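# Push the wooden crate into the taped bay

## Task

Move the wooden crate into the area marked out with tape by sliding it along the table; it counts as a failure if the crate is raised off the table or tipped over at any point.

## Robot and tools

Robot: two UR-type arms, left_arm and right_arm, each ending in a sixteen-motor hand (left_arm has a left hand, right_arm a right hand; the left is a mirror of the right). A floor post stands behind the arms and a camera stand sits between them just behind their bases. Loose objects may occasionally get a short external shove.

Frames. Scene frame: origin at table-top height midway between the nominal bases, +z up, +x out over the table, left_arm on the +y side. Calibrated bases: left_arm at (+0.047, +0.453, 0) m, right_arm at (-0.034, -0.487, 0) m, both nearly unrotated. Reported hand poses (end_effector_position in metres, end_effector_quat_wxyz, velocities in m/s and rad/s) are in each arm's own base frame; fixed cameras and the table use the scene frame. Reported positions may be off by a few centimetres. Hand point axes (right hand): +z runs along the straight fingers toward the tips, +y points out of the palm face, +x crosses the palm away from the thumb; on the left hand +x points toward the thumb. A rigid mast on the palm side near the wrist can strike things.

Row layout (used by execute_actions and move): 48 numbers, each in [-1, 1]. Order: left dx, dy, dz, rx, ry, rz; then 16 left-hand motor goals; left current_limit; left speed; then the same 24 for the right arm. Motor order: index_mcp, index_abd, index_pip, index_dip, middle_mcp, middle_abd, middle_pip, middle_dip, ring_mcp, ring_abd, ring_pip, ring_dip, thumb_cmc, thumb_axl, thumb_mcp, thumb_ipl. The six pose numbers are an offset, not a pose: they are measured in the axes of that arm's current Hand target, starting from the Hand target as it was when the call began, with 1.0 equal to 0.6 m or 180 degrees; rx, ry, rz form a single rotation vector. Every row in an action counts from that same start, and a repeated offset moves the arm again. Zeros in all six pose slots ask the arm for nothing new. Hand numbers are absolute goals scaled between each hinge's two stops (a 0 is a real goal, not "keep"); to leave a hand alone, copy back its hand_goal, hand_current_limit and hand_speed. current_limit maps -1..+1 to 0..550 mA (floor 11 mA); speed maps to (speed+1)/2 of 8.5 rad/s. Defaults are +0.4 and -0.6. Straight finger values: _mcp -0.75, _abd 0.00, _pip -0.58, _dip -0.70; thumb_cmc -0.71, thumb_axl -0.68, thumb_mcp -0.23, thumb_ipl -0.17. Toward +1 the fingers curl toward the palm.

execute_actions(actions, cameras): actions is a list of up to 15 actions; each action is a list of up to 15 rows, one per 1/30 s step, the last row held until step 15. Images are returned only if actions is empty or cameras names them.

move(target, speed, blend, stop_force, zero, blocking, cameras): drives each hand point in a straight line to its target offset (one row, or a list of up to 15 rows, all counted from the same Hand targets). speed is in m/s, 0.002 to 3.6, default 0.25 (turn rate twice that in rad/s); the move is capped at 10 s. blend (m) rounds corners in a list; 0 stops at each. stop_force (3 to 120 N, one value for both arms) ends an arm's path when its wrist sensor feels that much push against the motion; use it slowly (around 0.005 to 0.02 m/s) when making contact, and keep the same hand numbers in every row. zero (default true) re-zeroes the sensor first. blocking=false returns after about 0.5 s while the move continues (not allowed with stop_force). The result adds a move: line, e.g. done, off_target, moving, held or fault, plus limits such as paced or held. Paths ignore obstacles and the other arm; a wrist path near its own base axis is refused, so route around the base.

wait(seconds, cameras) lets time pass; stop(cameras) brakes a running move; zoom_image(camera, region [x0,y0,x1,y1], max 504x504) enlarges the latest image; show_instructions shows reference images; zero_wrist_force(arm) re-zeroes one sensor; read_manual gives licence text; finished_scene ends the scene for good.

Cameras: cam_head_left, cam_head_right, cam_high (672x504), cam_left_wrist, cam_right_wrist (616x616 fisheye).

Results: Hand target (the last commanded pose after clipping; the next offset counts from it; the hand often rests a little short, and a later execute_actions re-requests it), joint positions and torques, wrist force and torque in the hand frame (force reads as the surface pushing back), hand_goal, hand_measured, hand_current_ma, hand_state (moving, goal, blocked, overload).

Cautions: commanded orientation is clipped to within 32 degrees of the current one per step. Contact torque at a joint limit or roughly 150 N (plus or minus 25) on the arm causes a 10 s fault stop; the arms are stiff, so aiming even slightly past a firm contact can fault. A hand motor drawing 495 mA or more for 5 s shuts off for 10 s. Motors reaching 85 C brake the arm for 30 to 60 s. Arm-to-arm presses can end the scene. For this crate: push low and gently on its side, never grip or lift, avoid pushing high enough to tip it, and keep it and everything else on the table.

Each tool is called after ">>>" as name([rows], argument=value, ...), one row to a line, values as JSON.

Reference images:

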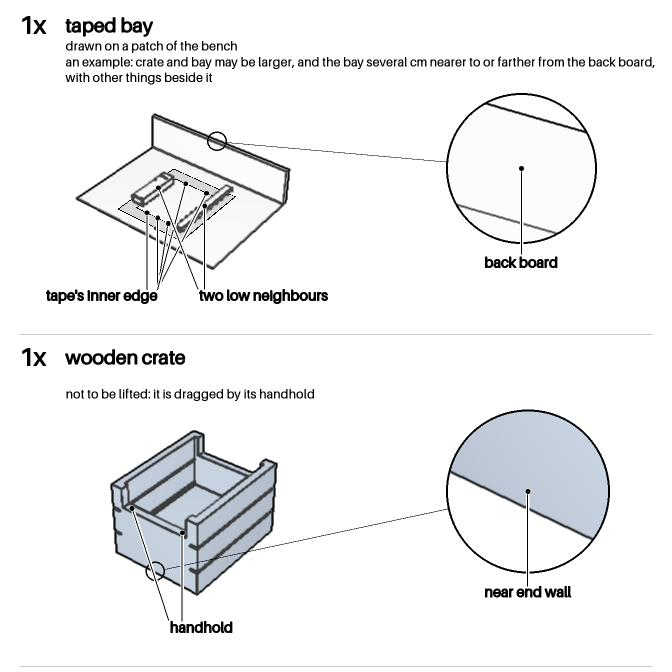

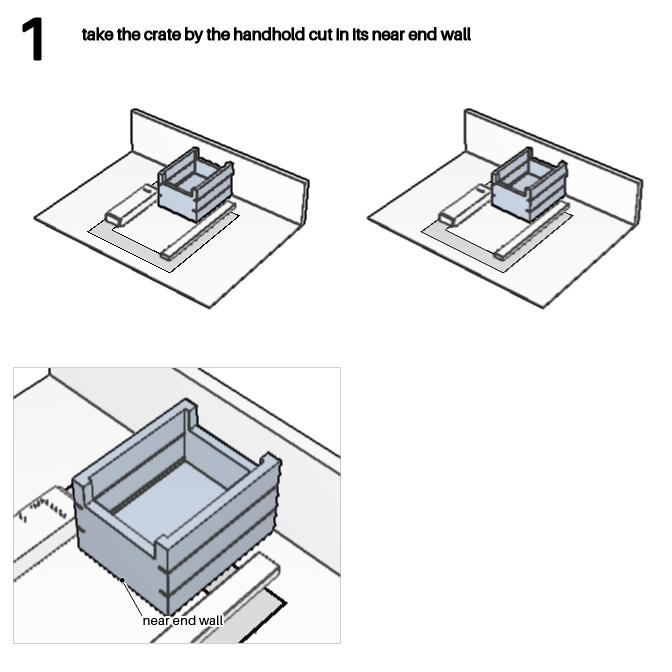

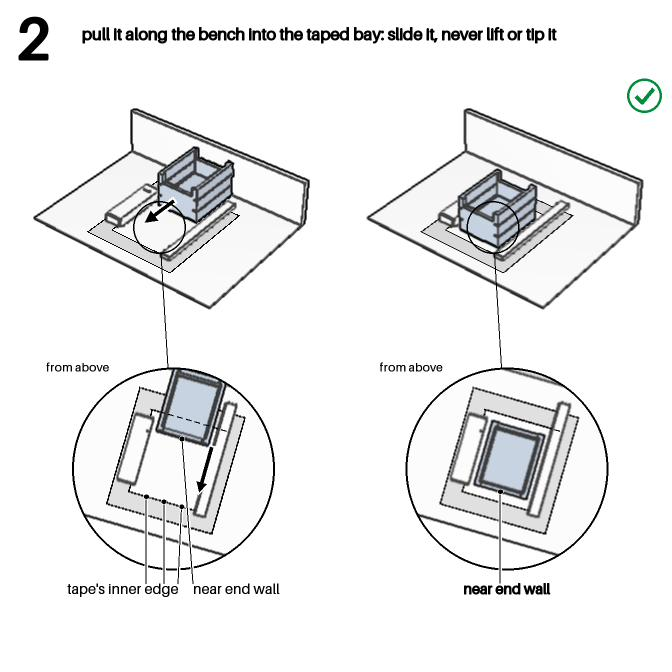

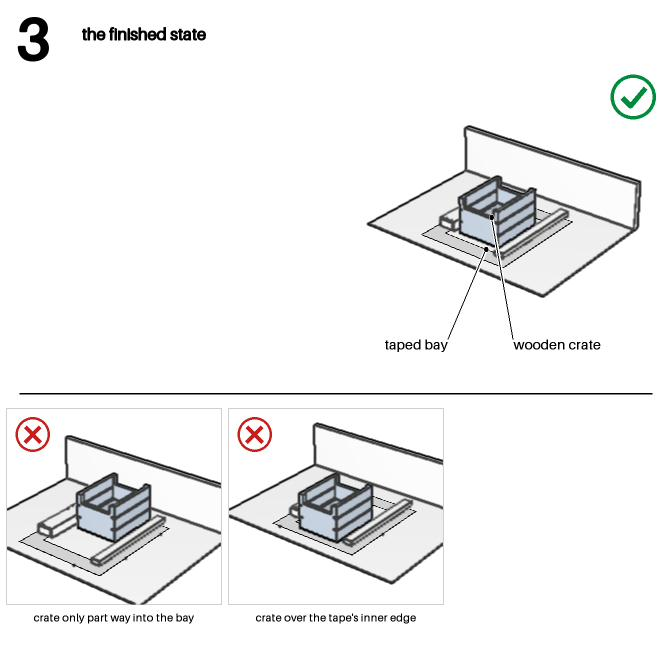

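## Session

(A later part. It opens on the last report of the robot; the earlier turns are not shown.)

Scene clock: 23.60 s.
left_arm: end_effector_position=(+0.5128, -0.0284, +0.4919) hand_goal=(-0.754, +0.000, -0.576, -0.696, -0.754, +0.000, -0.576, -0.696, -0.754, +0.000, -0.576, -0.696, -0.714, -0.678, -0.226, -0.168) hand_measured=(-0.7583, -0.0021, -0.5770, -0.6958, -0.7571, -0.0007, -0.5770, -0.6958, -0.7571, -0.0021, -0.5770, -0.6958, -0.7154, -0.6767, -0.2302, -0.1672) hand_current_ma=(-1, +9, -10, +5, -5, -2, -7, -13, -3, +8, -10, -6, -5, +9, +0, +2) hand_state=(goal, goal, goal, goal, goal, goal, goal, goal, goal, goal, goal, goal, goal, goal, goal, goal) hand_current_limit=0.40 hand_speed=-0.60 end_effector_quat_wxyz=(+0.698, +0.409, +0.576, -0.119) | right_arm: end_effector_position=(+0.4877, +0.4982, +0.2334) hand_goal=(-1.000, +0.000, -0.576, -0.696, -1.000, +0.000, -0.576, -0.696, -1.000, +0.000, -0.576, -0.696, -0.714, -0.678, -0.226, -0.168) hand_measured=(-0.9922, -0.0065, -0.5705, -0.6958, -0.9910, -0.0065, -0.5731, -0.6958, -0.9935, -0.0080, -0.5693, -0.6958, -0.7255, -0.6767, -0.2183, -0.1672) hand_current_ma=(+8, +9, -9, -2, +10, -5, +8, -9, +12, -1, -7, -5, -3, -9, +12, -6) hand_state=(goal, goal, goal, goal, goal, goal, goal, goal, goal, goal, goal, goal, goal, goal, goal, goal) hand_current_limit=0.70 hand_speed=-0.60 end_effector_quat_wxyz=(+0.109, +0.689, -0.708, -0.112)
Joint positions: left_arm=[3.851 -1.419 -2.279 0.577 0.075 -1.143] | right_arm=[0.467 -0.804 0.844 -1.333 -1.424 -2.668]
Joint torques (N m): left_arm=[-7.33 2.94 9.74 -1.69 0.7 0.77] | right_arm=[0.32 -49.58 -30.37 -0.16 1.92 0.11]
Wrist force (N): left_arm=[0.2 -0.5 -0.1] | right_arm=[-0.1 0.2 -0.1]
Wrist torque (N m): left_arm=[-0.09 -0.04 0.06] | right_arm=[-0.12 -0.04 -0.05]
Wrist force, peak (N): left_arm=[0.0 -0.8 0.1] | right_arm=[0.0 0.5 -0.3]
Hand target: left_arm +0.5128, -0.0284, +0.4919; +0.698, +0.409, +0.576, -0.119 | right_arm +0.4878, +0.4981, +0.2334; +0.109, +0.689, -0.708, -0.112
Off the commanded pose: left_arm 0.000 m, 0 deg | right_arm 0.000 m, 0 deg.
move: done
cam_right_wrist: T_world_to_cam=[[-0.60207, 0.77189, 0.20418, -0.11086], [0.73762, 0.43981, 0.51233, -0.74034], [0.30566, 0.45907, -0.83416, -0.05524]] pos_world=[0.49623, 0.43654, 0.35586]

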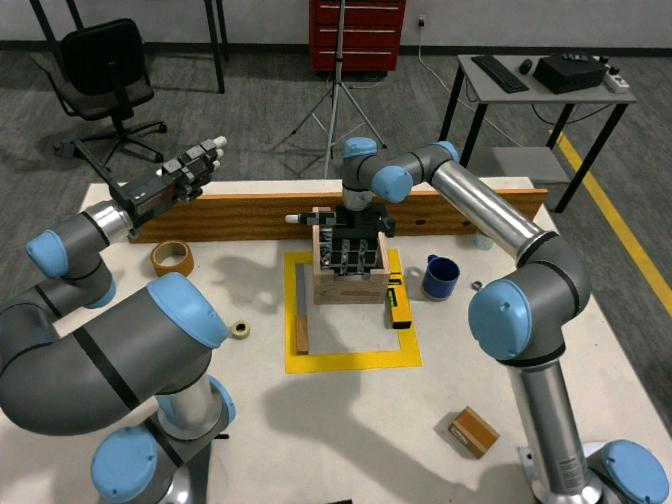

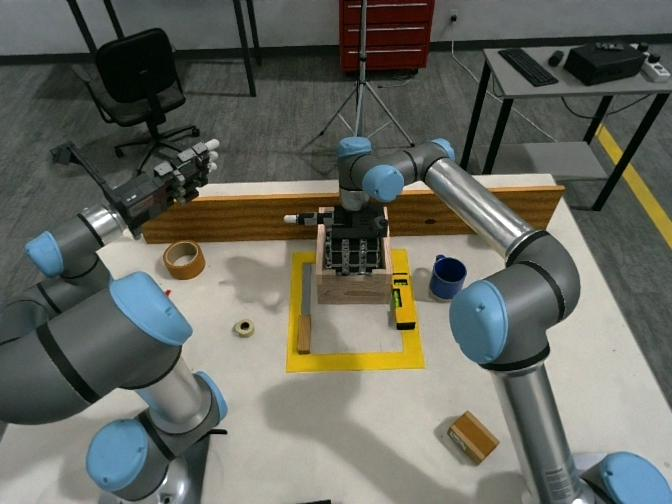

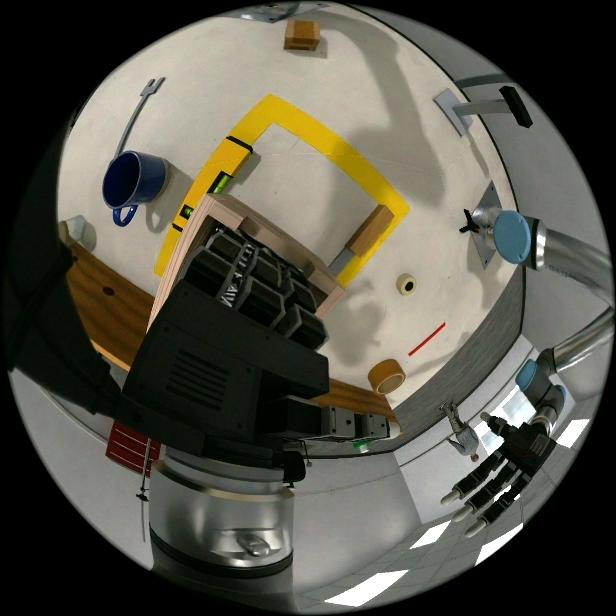

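>>> move(target=[0,0,0,0,0,0,-0.754,0,-0.576,-0.696,-0.754,0,-0.576,-0.696,-0.754,0,-0.576,-0.696,-0.714,-0.678,-0.226,-0.168,0.4,-0.6,0.0007,0.0238,0.0077,0,0,0,-1,0,-0.576,-0.696,-1,0,-0.576,-0.696,-1,0,-0.576,-0.696,-0.714,-0.678,-0.226,-0.168,0.7,-0.6], speed=0.02, cameras=["cam_head_left","cam_right_wrist"])

>>> zoom_image(camera="cam_head_left", region=[270, 195, 430, 385])

>>> zoom_image(camera="cam_right_wrist", region=[150, 160, 360, 380])

Scene clock: 24.93 s.
left_arm: end_effector_position=(+0.5128, -0.0284, +0.4919) hand_goal=(-0.754, +0.000, -0.576, -0.696, -0.754, +0.000, -0.576, -0.696, -0.754, +0.000, -0.576, -0.696, -0.714, -0.678, -0.226, -0.168) hand_measured=(-0.7583, -0.0021, -0.5770, -0.6958, -0.7583, -0.0021, -0.5770, -0.6958, -0.7571, -0.0021, -0.5770, -0.6958, -0.7154, -0.6777, -0.2292, -0.1681) hand_current_ma=(-3, +11, -4, +3, -4, +1, -5, -8, -2, +3, -5, -13, -5, +6, -5, +4) hand_state=(goal, goal, goal, goal, goal, goal, goal, goal, goal, goal, goal, goal, goal, goal, goal, goal) hand_current_limit=0.40 hand_speed=-0.60 end_effector_quat_wxyz=(+0.698, +0.409, +0.576, -0.119) | right_arm: end_effector_position=(+0.4727, +0.4981, +0.2334) hand_goal=(-1.000, +0.000, -0.576, -0.696, -1.000, +0.000, -0.576, -0.696, -1.000, +0.000, -0.576, -0.696, -0.714, -0.678, -0.226, -0.168) hand_measured=(-1.0000, -0.0095, -0.7579, -0.6639, -1.0000, -0.0080, -0.6642, -0.7136, -1.0000, -0.0051, -0.7553, -0.6588, -0.7255, -0.6767, -0.2183, -0.1672) hand_current_ma=(+6, +6, -142, +11, +3, -7, -45, -15, +12, -1, -138, +15, -2, -10, +13, -6) hand_state=(goal, goal, blocked, blocked, goal, goal, blocked, goal, goal, goal, blocked, blocked, goal, goal, goal, goal) hand_current_limit=0.70 hand_speed=-0.60 end_effector_quat_wxyz=(+0.109, +0.689, -0.708, -0.112)
Joint positions: left_arm=[3.851 -1.419 -2.279 0.577 0.075 -1.143] | right_arm=[0.476 -0.842 0.91 -1.362 -1.422 -2.659]
Joint torques (N m): left_arm=[-8.53 2.77 8.35 -1.53 0.69 0.61] | right_arm=[12.61 -42.48 -24.1 4.47 4.21 -0.14]
Wrist force (N): left_arm=[-0.2 -0.3 -0.3] | right_arm=[0.3 -16.7 -11.9]
Wrist torque (N m): left_arm=[-0.05 0.00 0.02] | right_arm=[1.46 0.20 -0.43]
Wrist force, peak (N): left_arm=[0.1 -0.7 -0.2] | right_arm=[-0.4 -21.5 -12.7]
Hand target: left_arm +0.5128, -0.0284, +0.4919; +0.698, +0.409, +0.576, -0.119 | right_arm +0.4728, +0.4981, +0.2334; +0.109, +0.689, -0.708, -0.112
Off the commanded pose: left_arm 0.000 m, 0 deg | right_arm 0.000 m, 0 deg.
move: done
cam_right_wrist: T_world_to_cam=[[-0.60204, 0.77192, 0.20419, -0.11986], [0.73767, 0.43984, 0.51223, -0.72935], [0.30559, 0.459, -0.83422, -0.05059]] pos_world=[0.48133, 0.43654, 0.35586]

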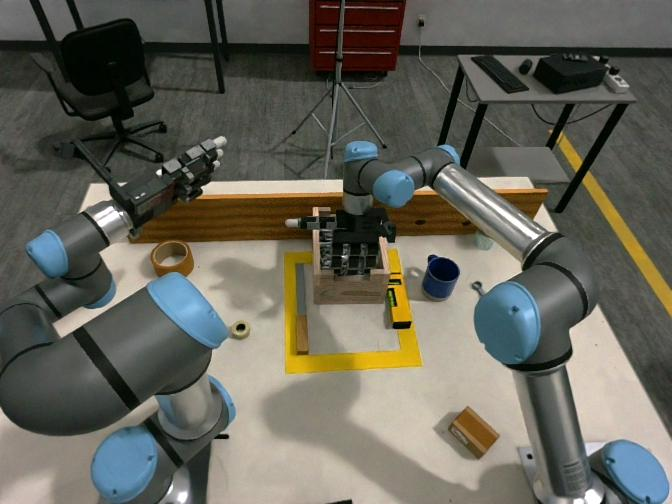

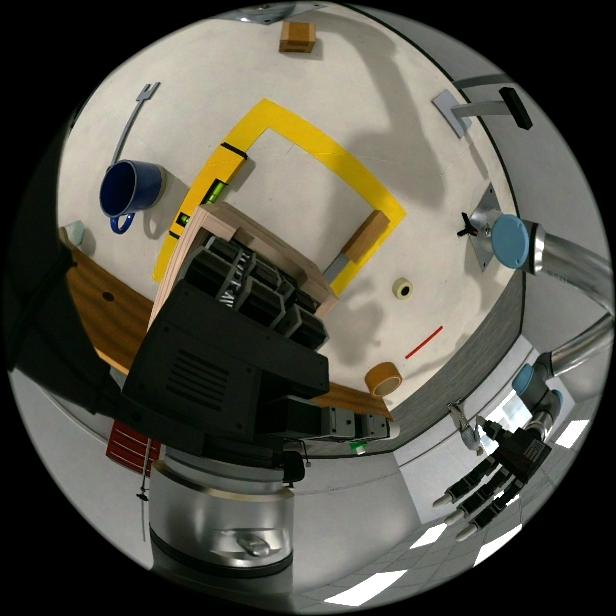

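Scaled by 2.653 from the camera's image (finer frame: 960x720).

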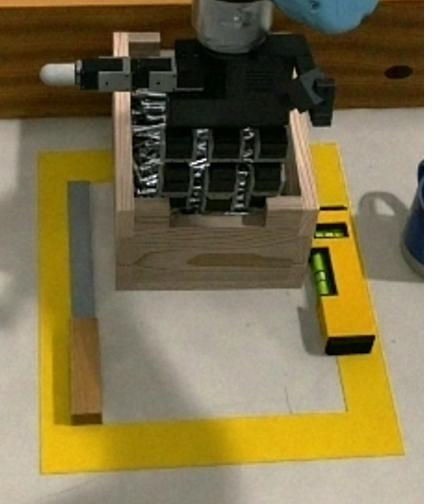

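Scaled by 2.291 from the camera's image (finer frame: 880x880).

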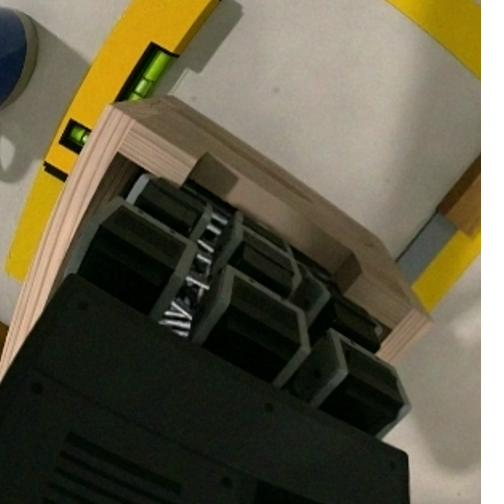

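>>> move(target=[0,0,0,0,0,0,-0.754,0,-0.576,-0.696,-0.754,0,-0.576,-0.696,-0.754,0,-0.576,-0.696,-0.714,-0.678,-0.226,-0.168,0.4,-0.6,0.0005,0.0159,0.0051,0,0,0,-1,0,-0.576,-0.696,-1,0,-0.576,-0.696,-1,0,-0.576,-0.696,-0.714,-0.678,-0.226,-0.168,0.7,-0.6], speed=0.02, cameras=["cam_head_left","cam_head_right","cam_right_wrist"])

>>> zoom_image(camera="cam_head_left", region=[270, 195, 430, 385])

>>> zoom_image(camera="cam_right_wrist", region=[150, 160, 360, 380])

Scene clock: 26.07 s.
left_arm: end_effector_position=(+0.5128, -0.0284, +0.4919) hand_goal=(-0.754, +0.000, -0.576, -0.696, -0.754, +0.000, -0.576, -0.696, -0.754, +0.000, -0.576, -0.696, -0.714, -0.678, -0.226, -0.168) hand_measured=(-0.7583, -0.0021, -0.5770, -0.6958, -0.7571, -0.0021, -0.5770, -0.6958, -0.7571, -0.0021, -0.5770, -0.6958, -0.7154, -0.6777, -0.2302, -0.1681) hand_current_ma=(+2, +11, -8, +3, -1, -1, -10, -5, -7, +5, -11, -15, -6, +9, -6, +7) hand_state=(goal, goal, goal, goal, goal, goal, goal, goal, goal, goal, goal, goal, goal, goal, goal, goal) hand_current_limit=0.40 hand_speed=-0.60 end_effector_quat_wxyz=(+0.698, +0.409, +0.576, -0.119) | right_arm: end_effector_position=(+0.4627, +0.4981, +0.2334) hand_goal=(-1.000, +0.000, -0.576, -0.696, -1.000, +0.000, -0.576, -0.696, -1.000, +0.000, -0.576, -0.696, -0.714, -0.678, -0.226, -0.168) hand_measured=(-1.0000, -0.0124, -0.8900, -0.6639, -0.9995, -0.0095, -0.7232, -0.7340, -1.0000, -0.0080, -0.8875, -0.6576, -0.7255, -0.6777, -0.2173, -0.1681) hand_current_ma=(+7, +6, -277, +12, +5, -9, -96, -24, +16, -2, -269, +12, +1, -11, +11, -6) hand_state=(goal, moving, blocked, blocked, goal, goal, blocked, blocked, goal, moving, blocked, blocked, goal, goal, goal, goal) hand_current_limit=0.70 hand_speed=-0.60 end_effector_quat_wxyz=(+0.109, +0.689, -0.708, -0.112)
Joint positions: left_arm=[3.851 -1.419 -2.279 0.577 0.075 -1.143] | right_arm=[0.482 -0.866 0.951 -1.38 -1.42 -2.653]
Joint torques (N m): left_arm=[-7.77 2.8 9.88 -1.31 0.49 0.56] | right_arm=[11.94 -40.82 -19.66 6.11 4.55 0]
Wrist force (N): left_arm=[0.0 -0.3 0.1] | right_arm=[-0.1 -21.4 -14.3]
Wrist torque (N m): left_arm=[-0.08 -0.01 0.04] | right_arm=[2.05 0.33 -0.51]
Wrist force, peak (N): left_arm=[-0.2 -0.8 0.0] | right_arm=[-2.1 -33.4 -19.3]
Hand target: left_arm +0.5128, -0.0284, +0.4919; +0.698, +0.409, +0.576, -0.119 | right_arm +0.4627, +0.4980, +0.2334; +0.109, +0.689, -0.708, -0.112
Off the commanded pose: left_arm 0.000 m, 0 deg | right_arm 0.000 m, 0 deg.
move: done
cam_right_wrist: T_world_to_cam=[[-0.60211, 0.77187, 0.20414, -0.12589], [0.73762, 0.43991, 0.51225, -0.72197], [0.30559, 0.459, -0.83422, -0.04742]] pos_world=[0.47123, 0.43654, 0.35596]

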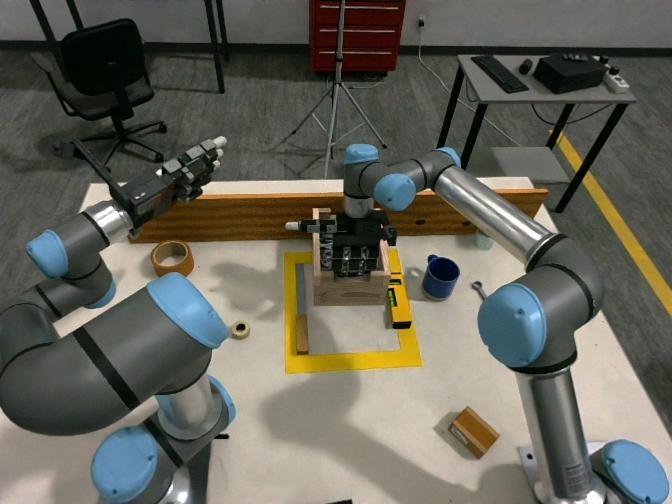

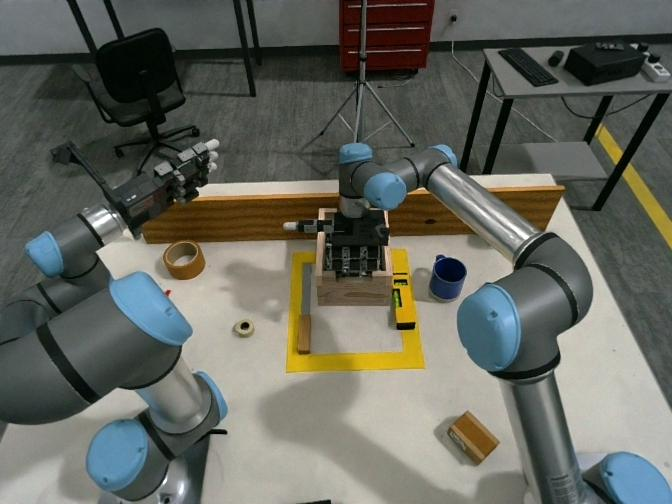

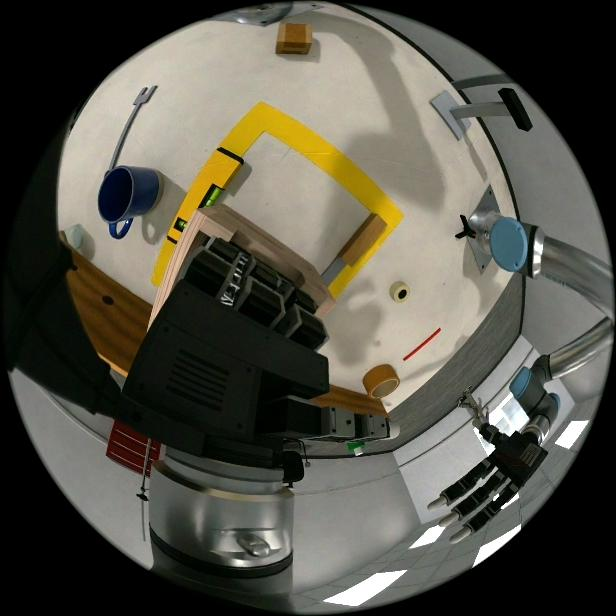

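Scaled by 2.653 from the camera's image (finer frame: 960x720).

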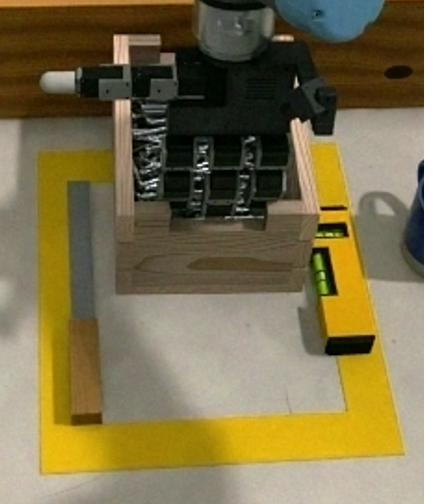

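Scaled by 2.291 from the camera's image (finer frame: 880x880).

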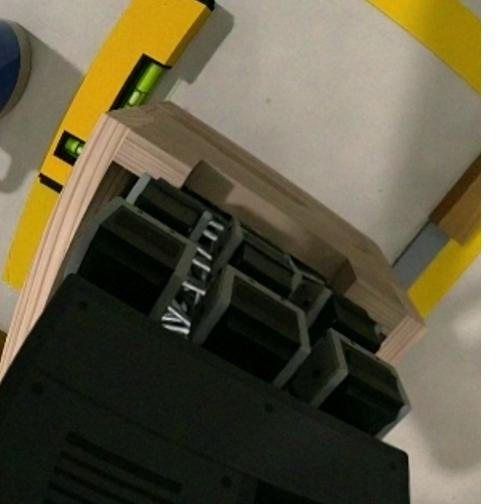

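>>> move(target=[0,0,0,0,0,0,-0.754,0,-0.576,-0.696,-0.754,0,-0.576,-0.696,-0.754,0,-0.576,-0.696,-0.714,-0.678,-0.226,-0.168,0.4,-0.6,-0.0007,0.0952,0.0309,0,0.00155,-0.00476,-1,0,-0.576,-0.696,-1,0,-0.576,-0.696,-1,0,-0.576,-0.696,-0.714,-0.678,-0.226,-0.168,0.7,-0.6], speed=0.03, cameras=["all"])

>>> zoom_image(camera="cam_head_left", region=[270, 195, 430, 385])

>>> zoom_image(camera="cam_head_right", region=[270, 195, 430, 385])

>>> zoom_image(camera="cam_high", region=[220, 100, 410, 330])

>>> zoom_image(camera="cam_right_wrist", region=[150, 160, 360, 380])

Scene clock: 29.20 s.
left_arm: end_effector_position=(+0.5128, -0.0284, +0.4919) hand_goal=(-0.754, +0.000, -0.576, -0.696, -0.754, +0.000, -0.576, -0.696, -0.754, +0.000, -0.576, -0.696, -0.714, -0.678, -0.226, -0.168) hand_measured=(-0.7583, -0.0021, -0.5770, -0.6958, -0.7583, -0.0007, -0.5770, -0.6958, -0.7571, -0.0021, -0.5757, -0.6958, -0.7154, -0.6767, -0.2302, -0.1681) hand_current_ma=(+3, +11, -15, +5, -4, +1, -7, -5, +3, +4, -15, -13, -10, +9, -3, -1) hand_state=(goal, goal, goal, goal, goal, goal, goal, goal, goal, goal, goal, goal, goal, goal, goal, goal) hand_current_limit=0.40 hand_speed=-0.60 end_effector_quat_wxyz=(+0.698, +0.409, +0.576, -0.119) | right_arm: end_effector_position=(+0.4026, +0.5002, +0.2334) hand_goal=(-1.000, +0.000, -0.576, -0.696, -1.000, +0.000, -0.576, -0.696, -1.000, +0.000, -0.576, -0.696, -0.714, -0.678, -0.226, -0.168) hand_measured=(-1.0000, -0.0021, -0.9016, -0.6639, -1.0000, -0.0021, -0.7271, -0.7353, -1.0000, +0.0008, -0.8888, -0.6627, -0.7255, -0.6777, -0.2183, -0.1672) hand_current_ma=(+8, +5, -290, +9, +2, -1, -98, -28, +10, +0, -273, +10, -5, -11, +12, -3) hand_state=(goal, moving, blocked, blocked, goal, goal, blocked, blocked, goal, moving, moving, moving, goal, goal, goal, goal) hand_current_limit=0.70 hand_speed=-0.60 end_effector_quat_wxyz=(+0.110, +0.694, -0.702, -0.111)
Joint positions: left_arm=[3.851 -1.419 -2.279 0.577 0.075 -1.143] | right_arm=[0.526 -0.985 1.149 -1.464 -1.413 -2.626]
Joint torques (N m): left_arm=[-7.65 3.54 10.24 -0.96 0.1 0.22] | right_arm=[5.97 -38.75 -22.58 5.04 4.14 -0.76]
Wrist force (N): left_arm=[0.1 -0.4 -0.1] | right_arm=[1.6 -20.3 -10.8]
Wrist torque (N m): left_arm=[-0.07 -0.02 0.04] | right_arm=[1.68 0.08 -0.20]
Wrist force, peak (N): left_arm=[0.3 -0.6 -0.3] | right_arm=[-1.6 -33.2 -18.3]
Hand target: left_arm +0.5128, -0.0284, +0.4919; +0.698, +0.409, +0.576, -0.119 | right_arm +0.4027, +0.5001, +0.2334; +0.110, +0.694, -0.702, -0.111
Off the commanded pose: left_arm 0.000 m, 0 deg | right_arm 0.000 m, 0 deg.
move: done
cam_left_wrist: T_world_to_cam=[[-0.65185, -0.64628, 0.39675, 0.0894], [-0.68842, 0.28487, -0.66703, 0.65514], [0.31806, -0.70794, -0.6306, 0.25614]] pos_world=[0.42782, 0.05248, 0.56305]
cam_right_wrist: T_world_to_cam=[[-0.61419, 0.76228, 0.20421, -0.15395], [0.73062, 0.45146, 0.51223, -0.68145], [0.29827, 0.46381, -0.83421, -0.02954]] pos_world=[0.41213, 0.4387, 0.35586]

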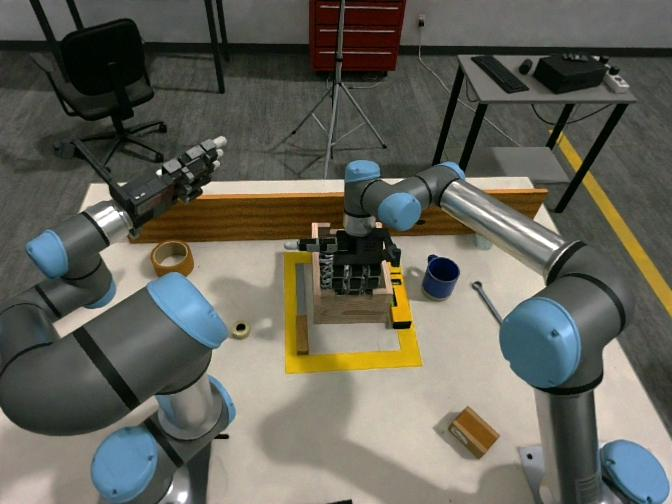

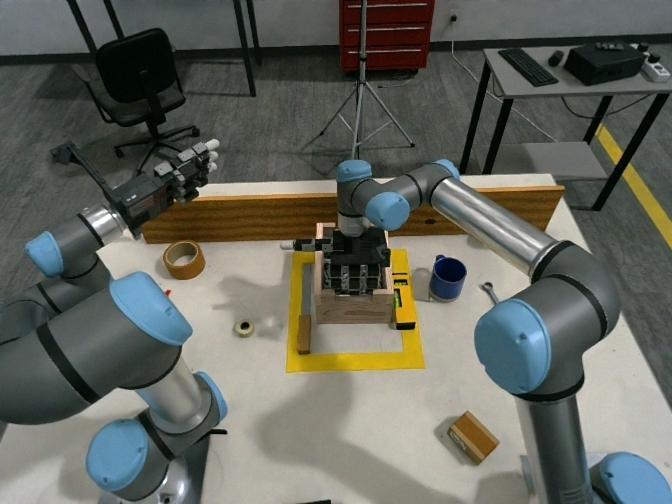

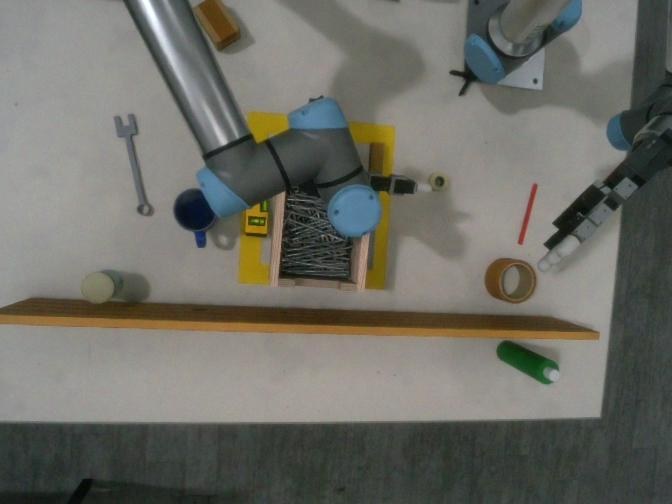

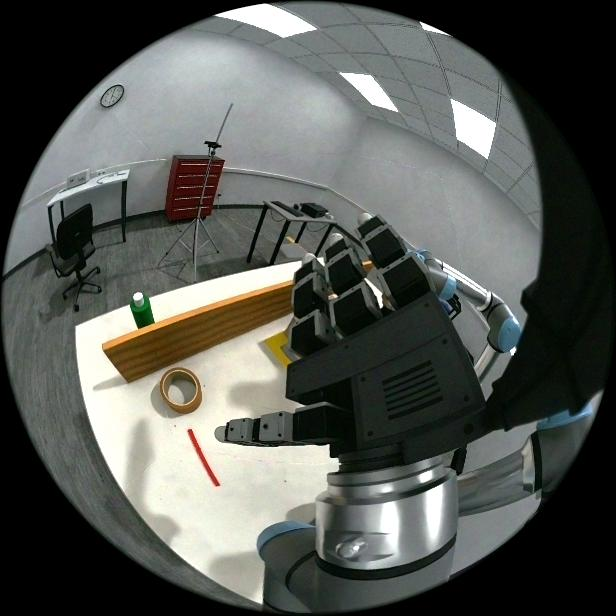

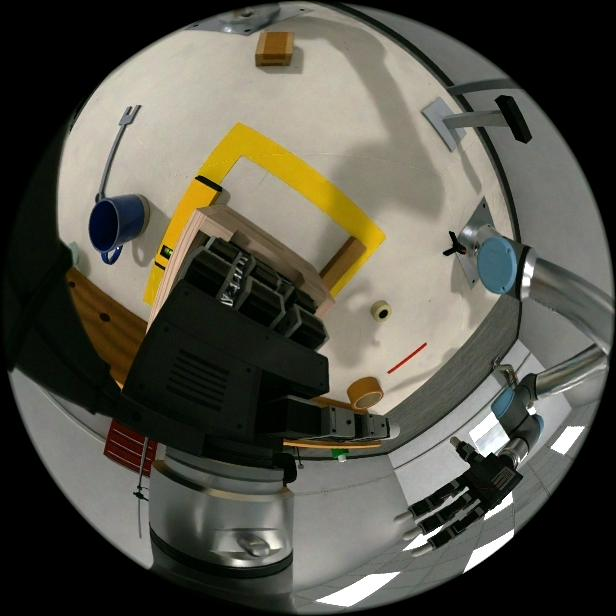

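Scaled by 2.653 from the camera's image (finer frame: 960x720).

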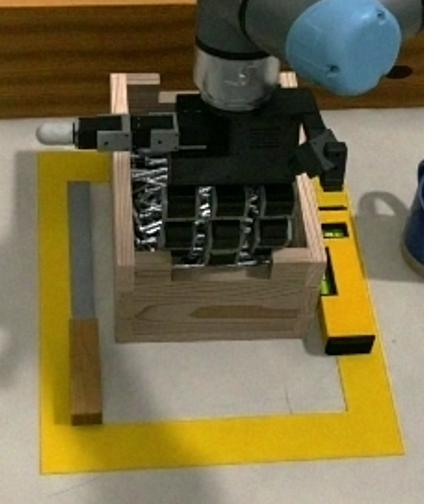

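Scaled by 2.653 from the camera's image (finer frame: 960x720).

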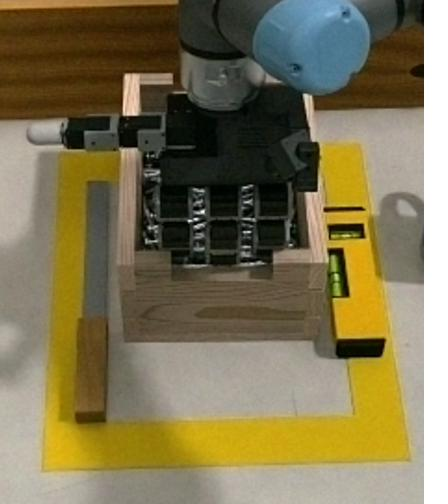

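Scaled by 2.191 from the camera's image (finer frame: 960x720).

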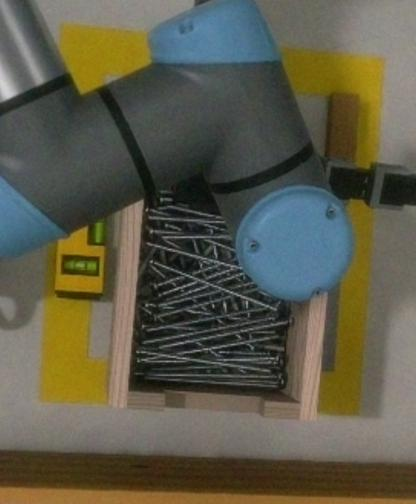

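Scaled by 2.291 from the camera's image (finer frame: 880x880).

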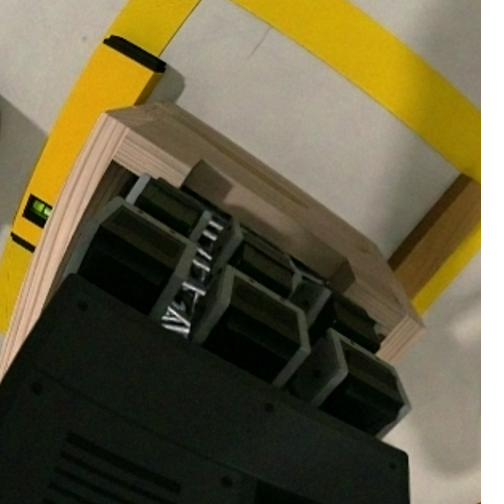

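>>> zoom_image(camera="cam_head_left", region=[360, 260, 430, 345])

>>> zoom_image(camera="cam_head_right", region=[360, 260, 430, 345])

>>> zoom_image(camera="cam_head_left", region=[280, 270, 350, 365])

Scaled by 5.929 from the camera's image (finer frame: 960x720).

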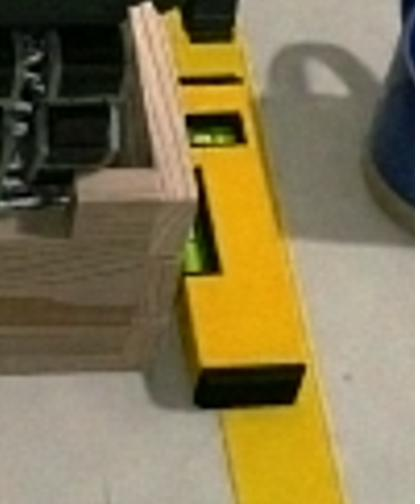

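Scaled by 5.929 from the camera's image (finer frame: 960x720).

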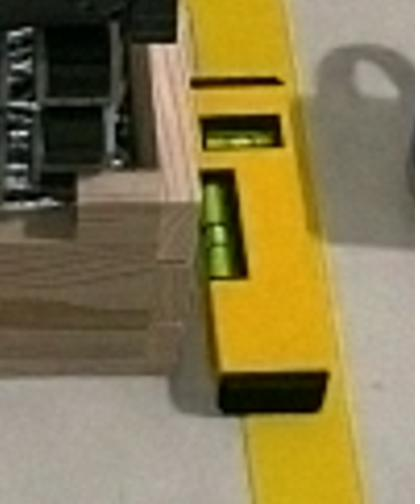

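Scaled by 5.305 from the camera's image (finer frame: 960x720).

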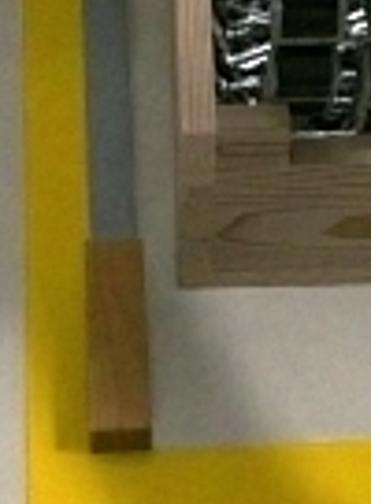

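>>> move(target=[0,0,0,0,0,0,-0.754,0,-0.576,-0.696,-0.754,0,-0.576,-0.696,-0.754,0,-0.576,-0.696,-0.714,-0.678,-0.226,-0.168,0.4,-0.6,0,0.103,0.0335,0,0.00206,-0.00634,-1,0,-0.576,-0.696,-1,0,-0.576,-0.696,-1,0,-0.576,-0.696,-0.714,-0.678,-0.226,-0.168,0.7,-0.6], speed=0.03, cameras=["all"])

>>> zoom_image(camera="cam_head_left", region=[270, 195, 430, 385])

>>> zoom_image(camera="cam_head_right", region=[270, 195, 430, 385])

>>> zoom_image(camera="cam_high", region=[220, 100, 410, 330])

>>> zoom_image(camera="cam_right_wrist", region=[150, 100, 400, 380])

Scene clock: 33.10 s.
left_arm: end_effector_position=(+0.5128, -0.0284, +0.4919) hand_goal=(-0.754, +0.000, -0.576, -0.696, -0.754, +0.000, -0.576, -0.696, -0.754, +0.000, -0.576, -0.696, -0.714, -0.678, -0.226, -0.168) hand_measured=(-0.7583, -0.0021, -0.5770, -0.6958, -0.7571, -0.0021, -0.5770, -0.6958, -0.7571, -0.0007, -0.5770, -0.6958, -0.7154, -0.6777, -0.2292, -0.1681) hand_current_ma=(-1, +10, -7, +2, -5, -3, -8, -4, -2, +7, -6, -11, -5, +10, -2, -3) hand_state=(goal, goal, goal, goal, goal, goal, goal, goal, goal, goal, goal, goal, goal, goal, goal, goal) hand_current_limit=0.40 hand_speed=-0.60 end_effector_quat_wxyz=(+0.698, +0.409, +0.576, -0.119) | right_arm: end_effector_position=(+0.3376, +0.5009, +0.2333) hand_goal=(-1.000, +0.000, -0.576, -0.696, -1.000, +0.000, -0.576, -0.696, -1.000, +0.000, -0.576, -0.696, -0.714, -0.678, -0.226, -0.168) hand_measured=(-1.0000, +0.0008, -0.9131, -0.6652, -1.0000, -0.0007, -0.7284, -0.7366, -1.0000, +0.0037, -0.8875, -0.6639, -0.7255, -0.6767, -0.2173, -0.1672) hand_current_ma=(+6, +9, -302, +17, +4, -4, -101, -32, +6, +1, -273, +13, -5, -11, +11, -7) hand_state=(goal, moving, blocked, blocked, goal, goal, blocked, blocked, goal, moving, blocked, blocked, goal, goal, goal, goal) hand_current_limit=0.70 hand_speed=-0.60 end_effector_quat_wxyz=(+0.111, +0.702, -0.695, -0.110) end_effector_velocity=(+0.002, +0.000, +0.001) end_effector_angular_velocity=(+0.001, -0.002, -0.002)
Joint positions: left_arm=[3.851 -1.419 -2.279 0.577 0.075 -1.143] | right_arm=[0.58 -1.097 1.325 -1.533 -1.404 -2.594]
Joint velocities: left_arm=[within noise] | right_arm=[-0.002 0.003 -0.006 0.001 -0.001 0]
Joint torques (N m): left_arm=[-7.97 1.56 9.46 -0.31 -0.49 0.02] | right_arm=[6.52 -33.02 -21.22 4.48 4.45 -0.53]
Wrist force (N): left_arm=[0.1 -0.3 -0.3] | right_arm=[1.6 -20.6 -11.9]
Wrist torque (N m): left_arm=[-0.05 -0.04 0.05] | right_arm=[1.76 0.08 -0.11]
Wrist force, peak (N): left_arm=[-0.2 -0.7 0.0] | right_arm=[0.0 -34.9 -15.7]
Hand target: left_arm +0.5128, -0.0284, +0.4919; +0.698, +0.409, +0.576, -0.119 | right_arm +0.3377, +0.5009, +0.2333; +0.111, +0.702, -0.695, -0.110
Off the commanded pose: left_arm 0.000 m, 0 deg | right_arm 0.000 m, 0 deg.
move: done
cam_left_wrist: T_world_to_cam=[[-0.65185, -0.64628, 0.39675, 0.0894], [-0.68842, 0.28487, -0.66703, 0.65514], [0.31806, -0.70794, -0.6306, 0.25614]] pos_world=[0.42782, 0.05248, 0.56305]
cam_right_wrist: T_world_to_cam=[[-0.62998, 0.74928, 0.20421, -0.18264], [0.72108, 0.46671, 0.51209, -0.6386], [0.28839, 0.46986, -0.83431, -0.01013]] pos_world=[0.34834, 0.43965, 0.35586]

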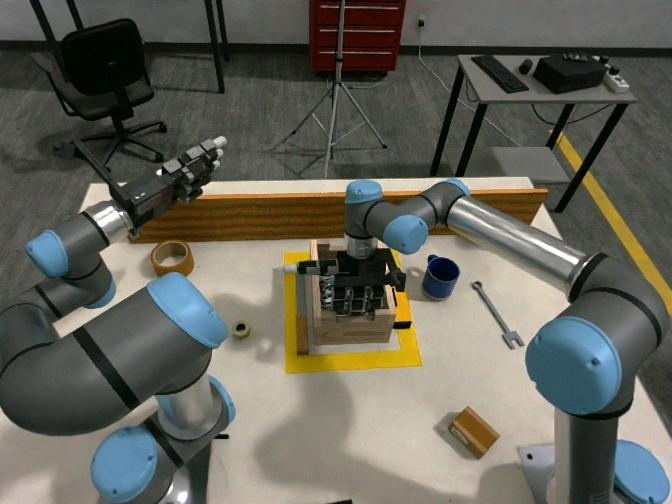

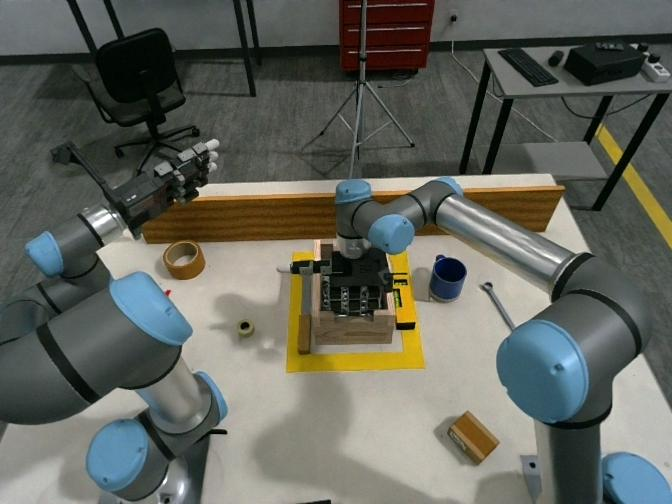

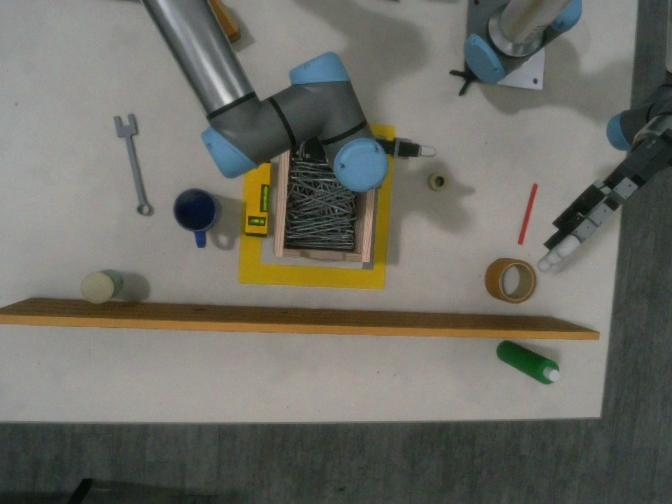

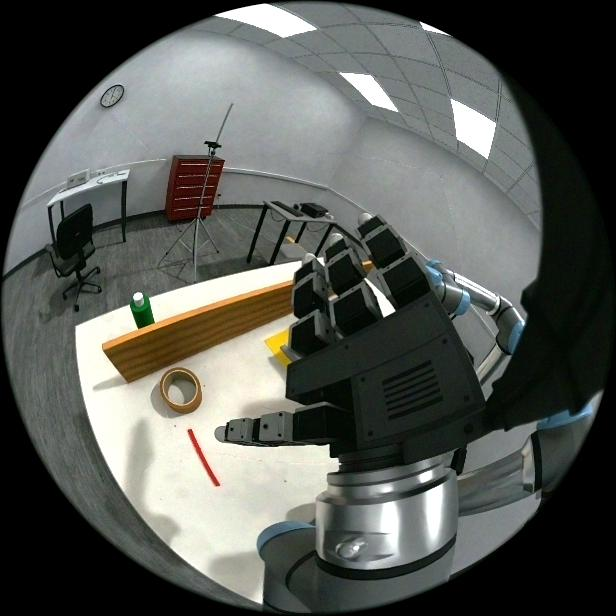

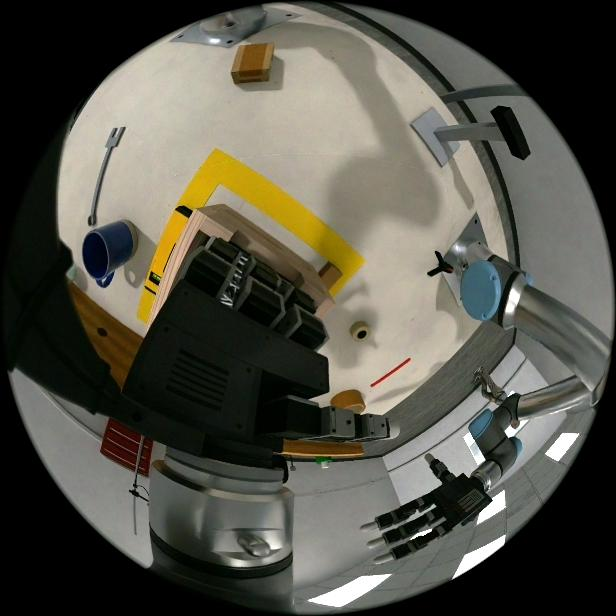

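Scaled by 2.653 from the camera's image (finer frame: 960x720).

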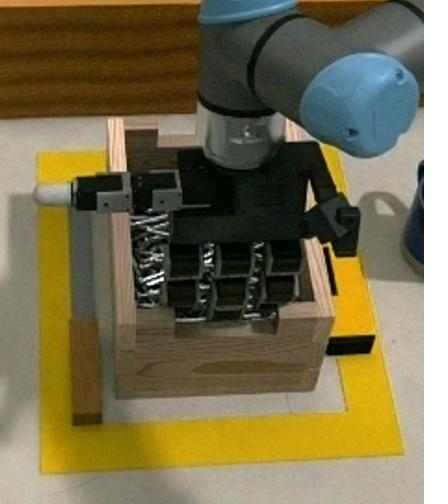

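Scaled by 2.653 from the camera's image (finer frame: 960x720).

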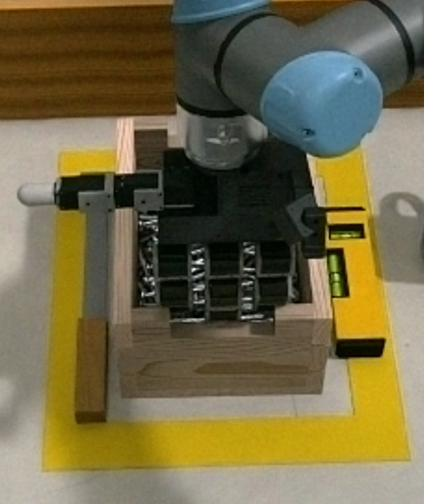

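Scaled by 2.191 from the camera's image (finer frame: 960x720).

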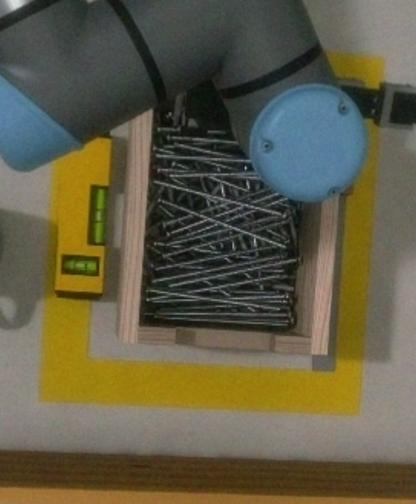

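Scaled by 1.800 from the camera's image (finer frame: 880x880).

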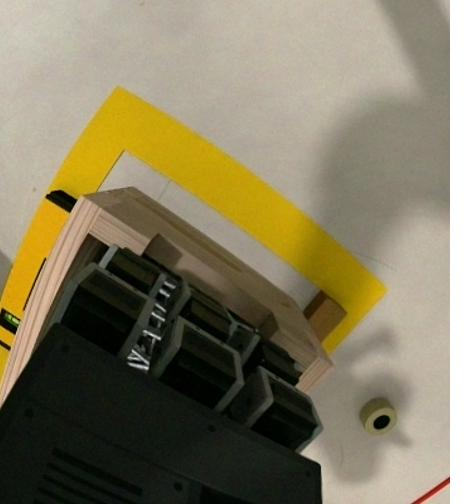

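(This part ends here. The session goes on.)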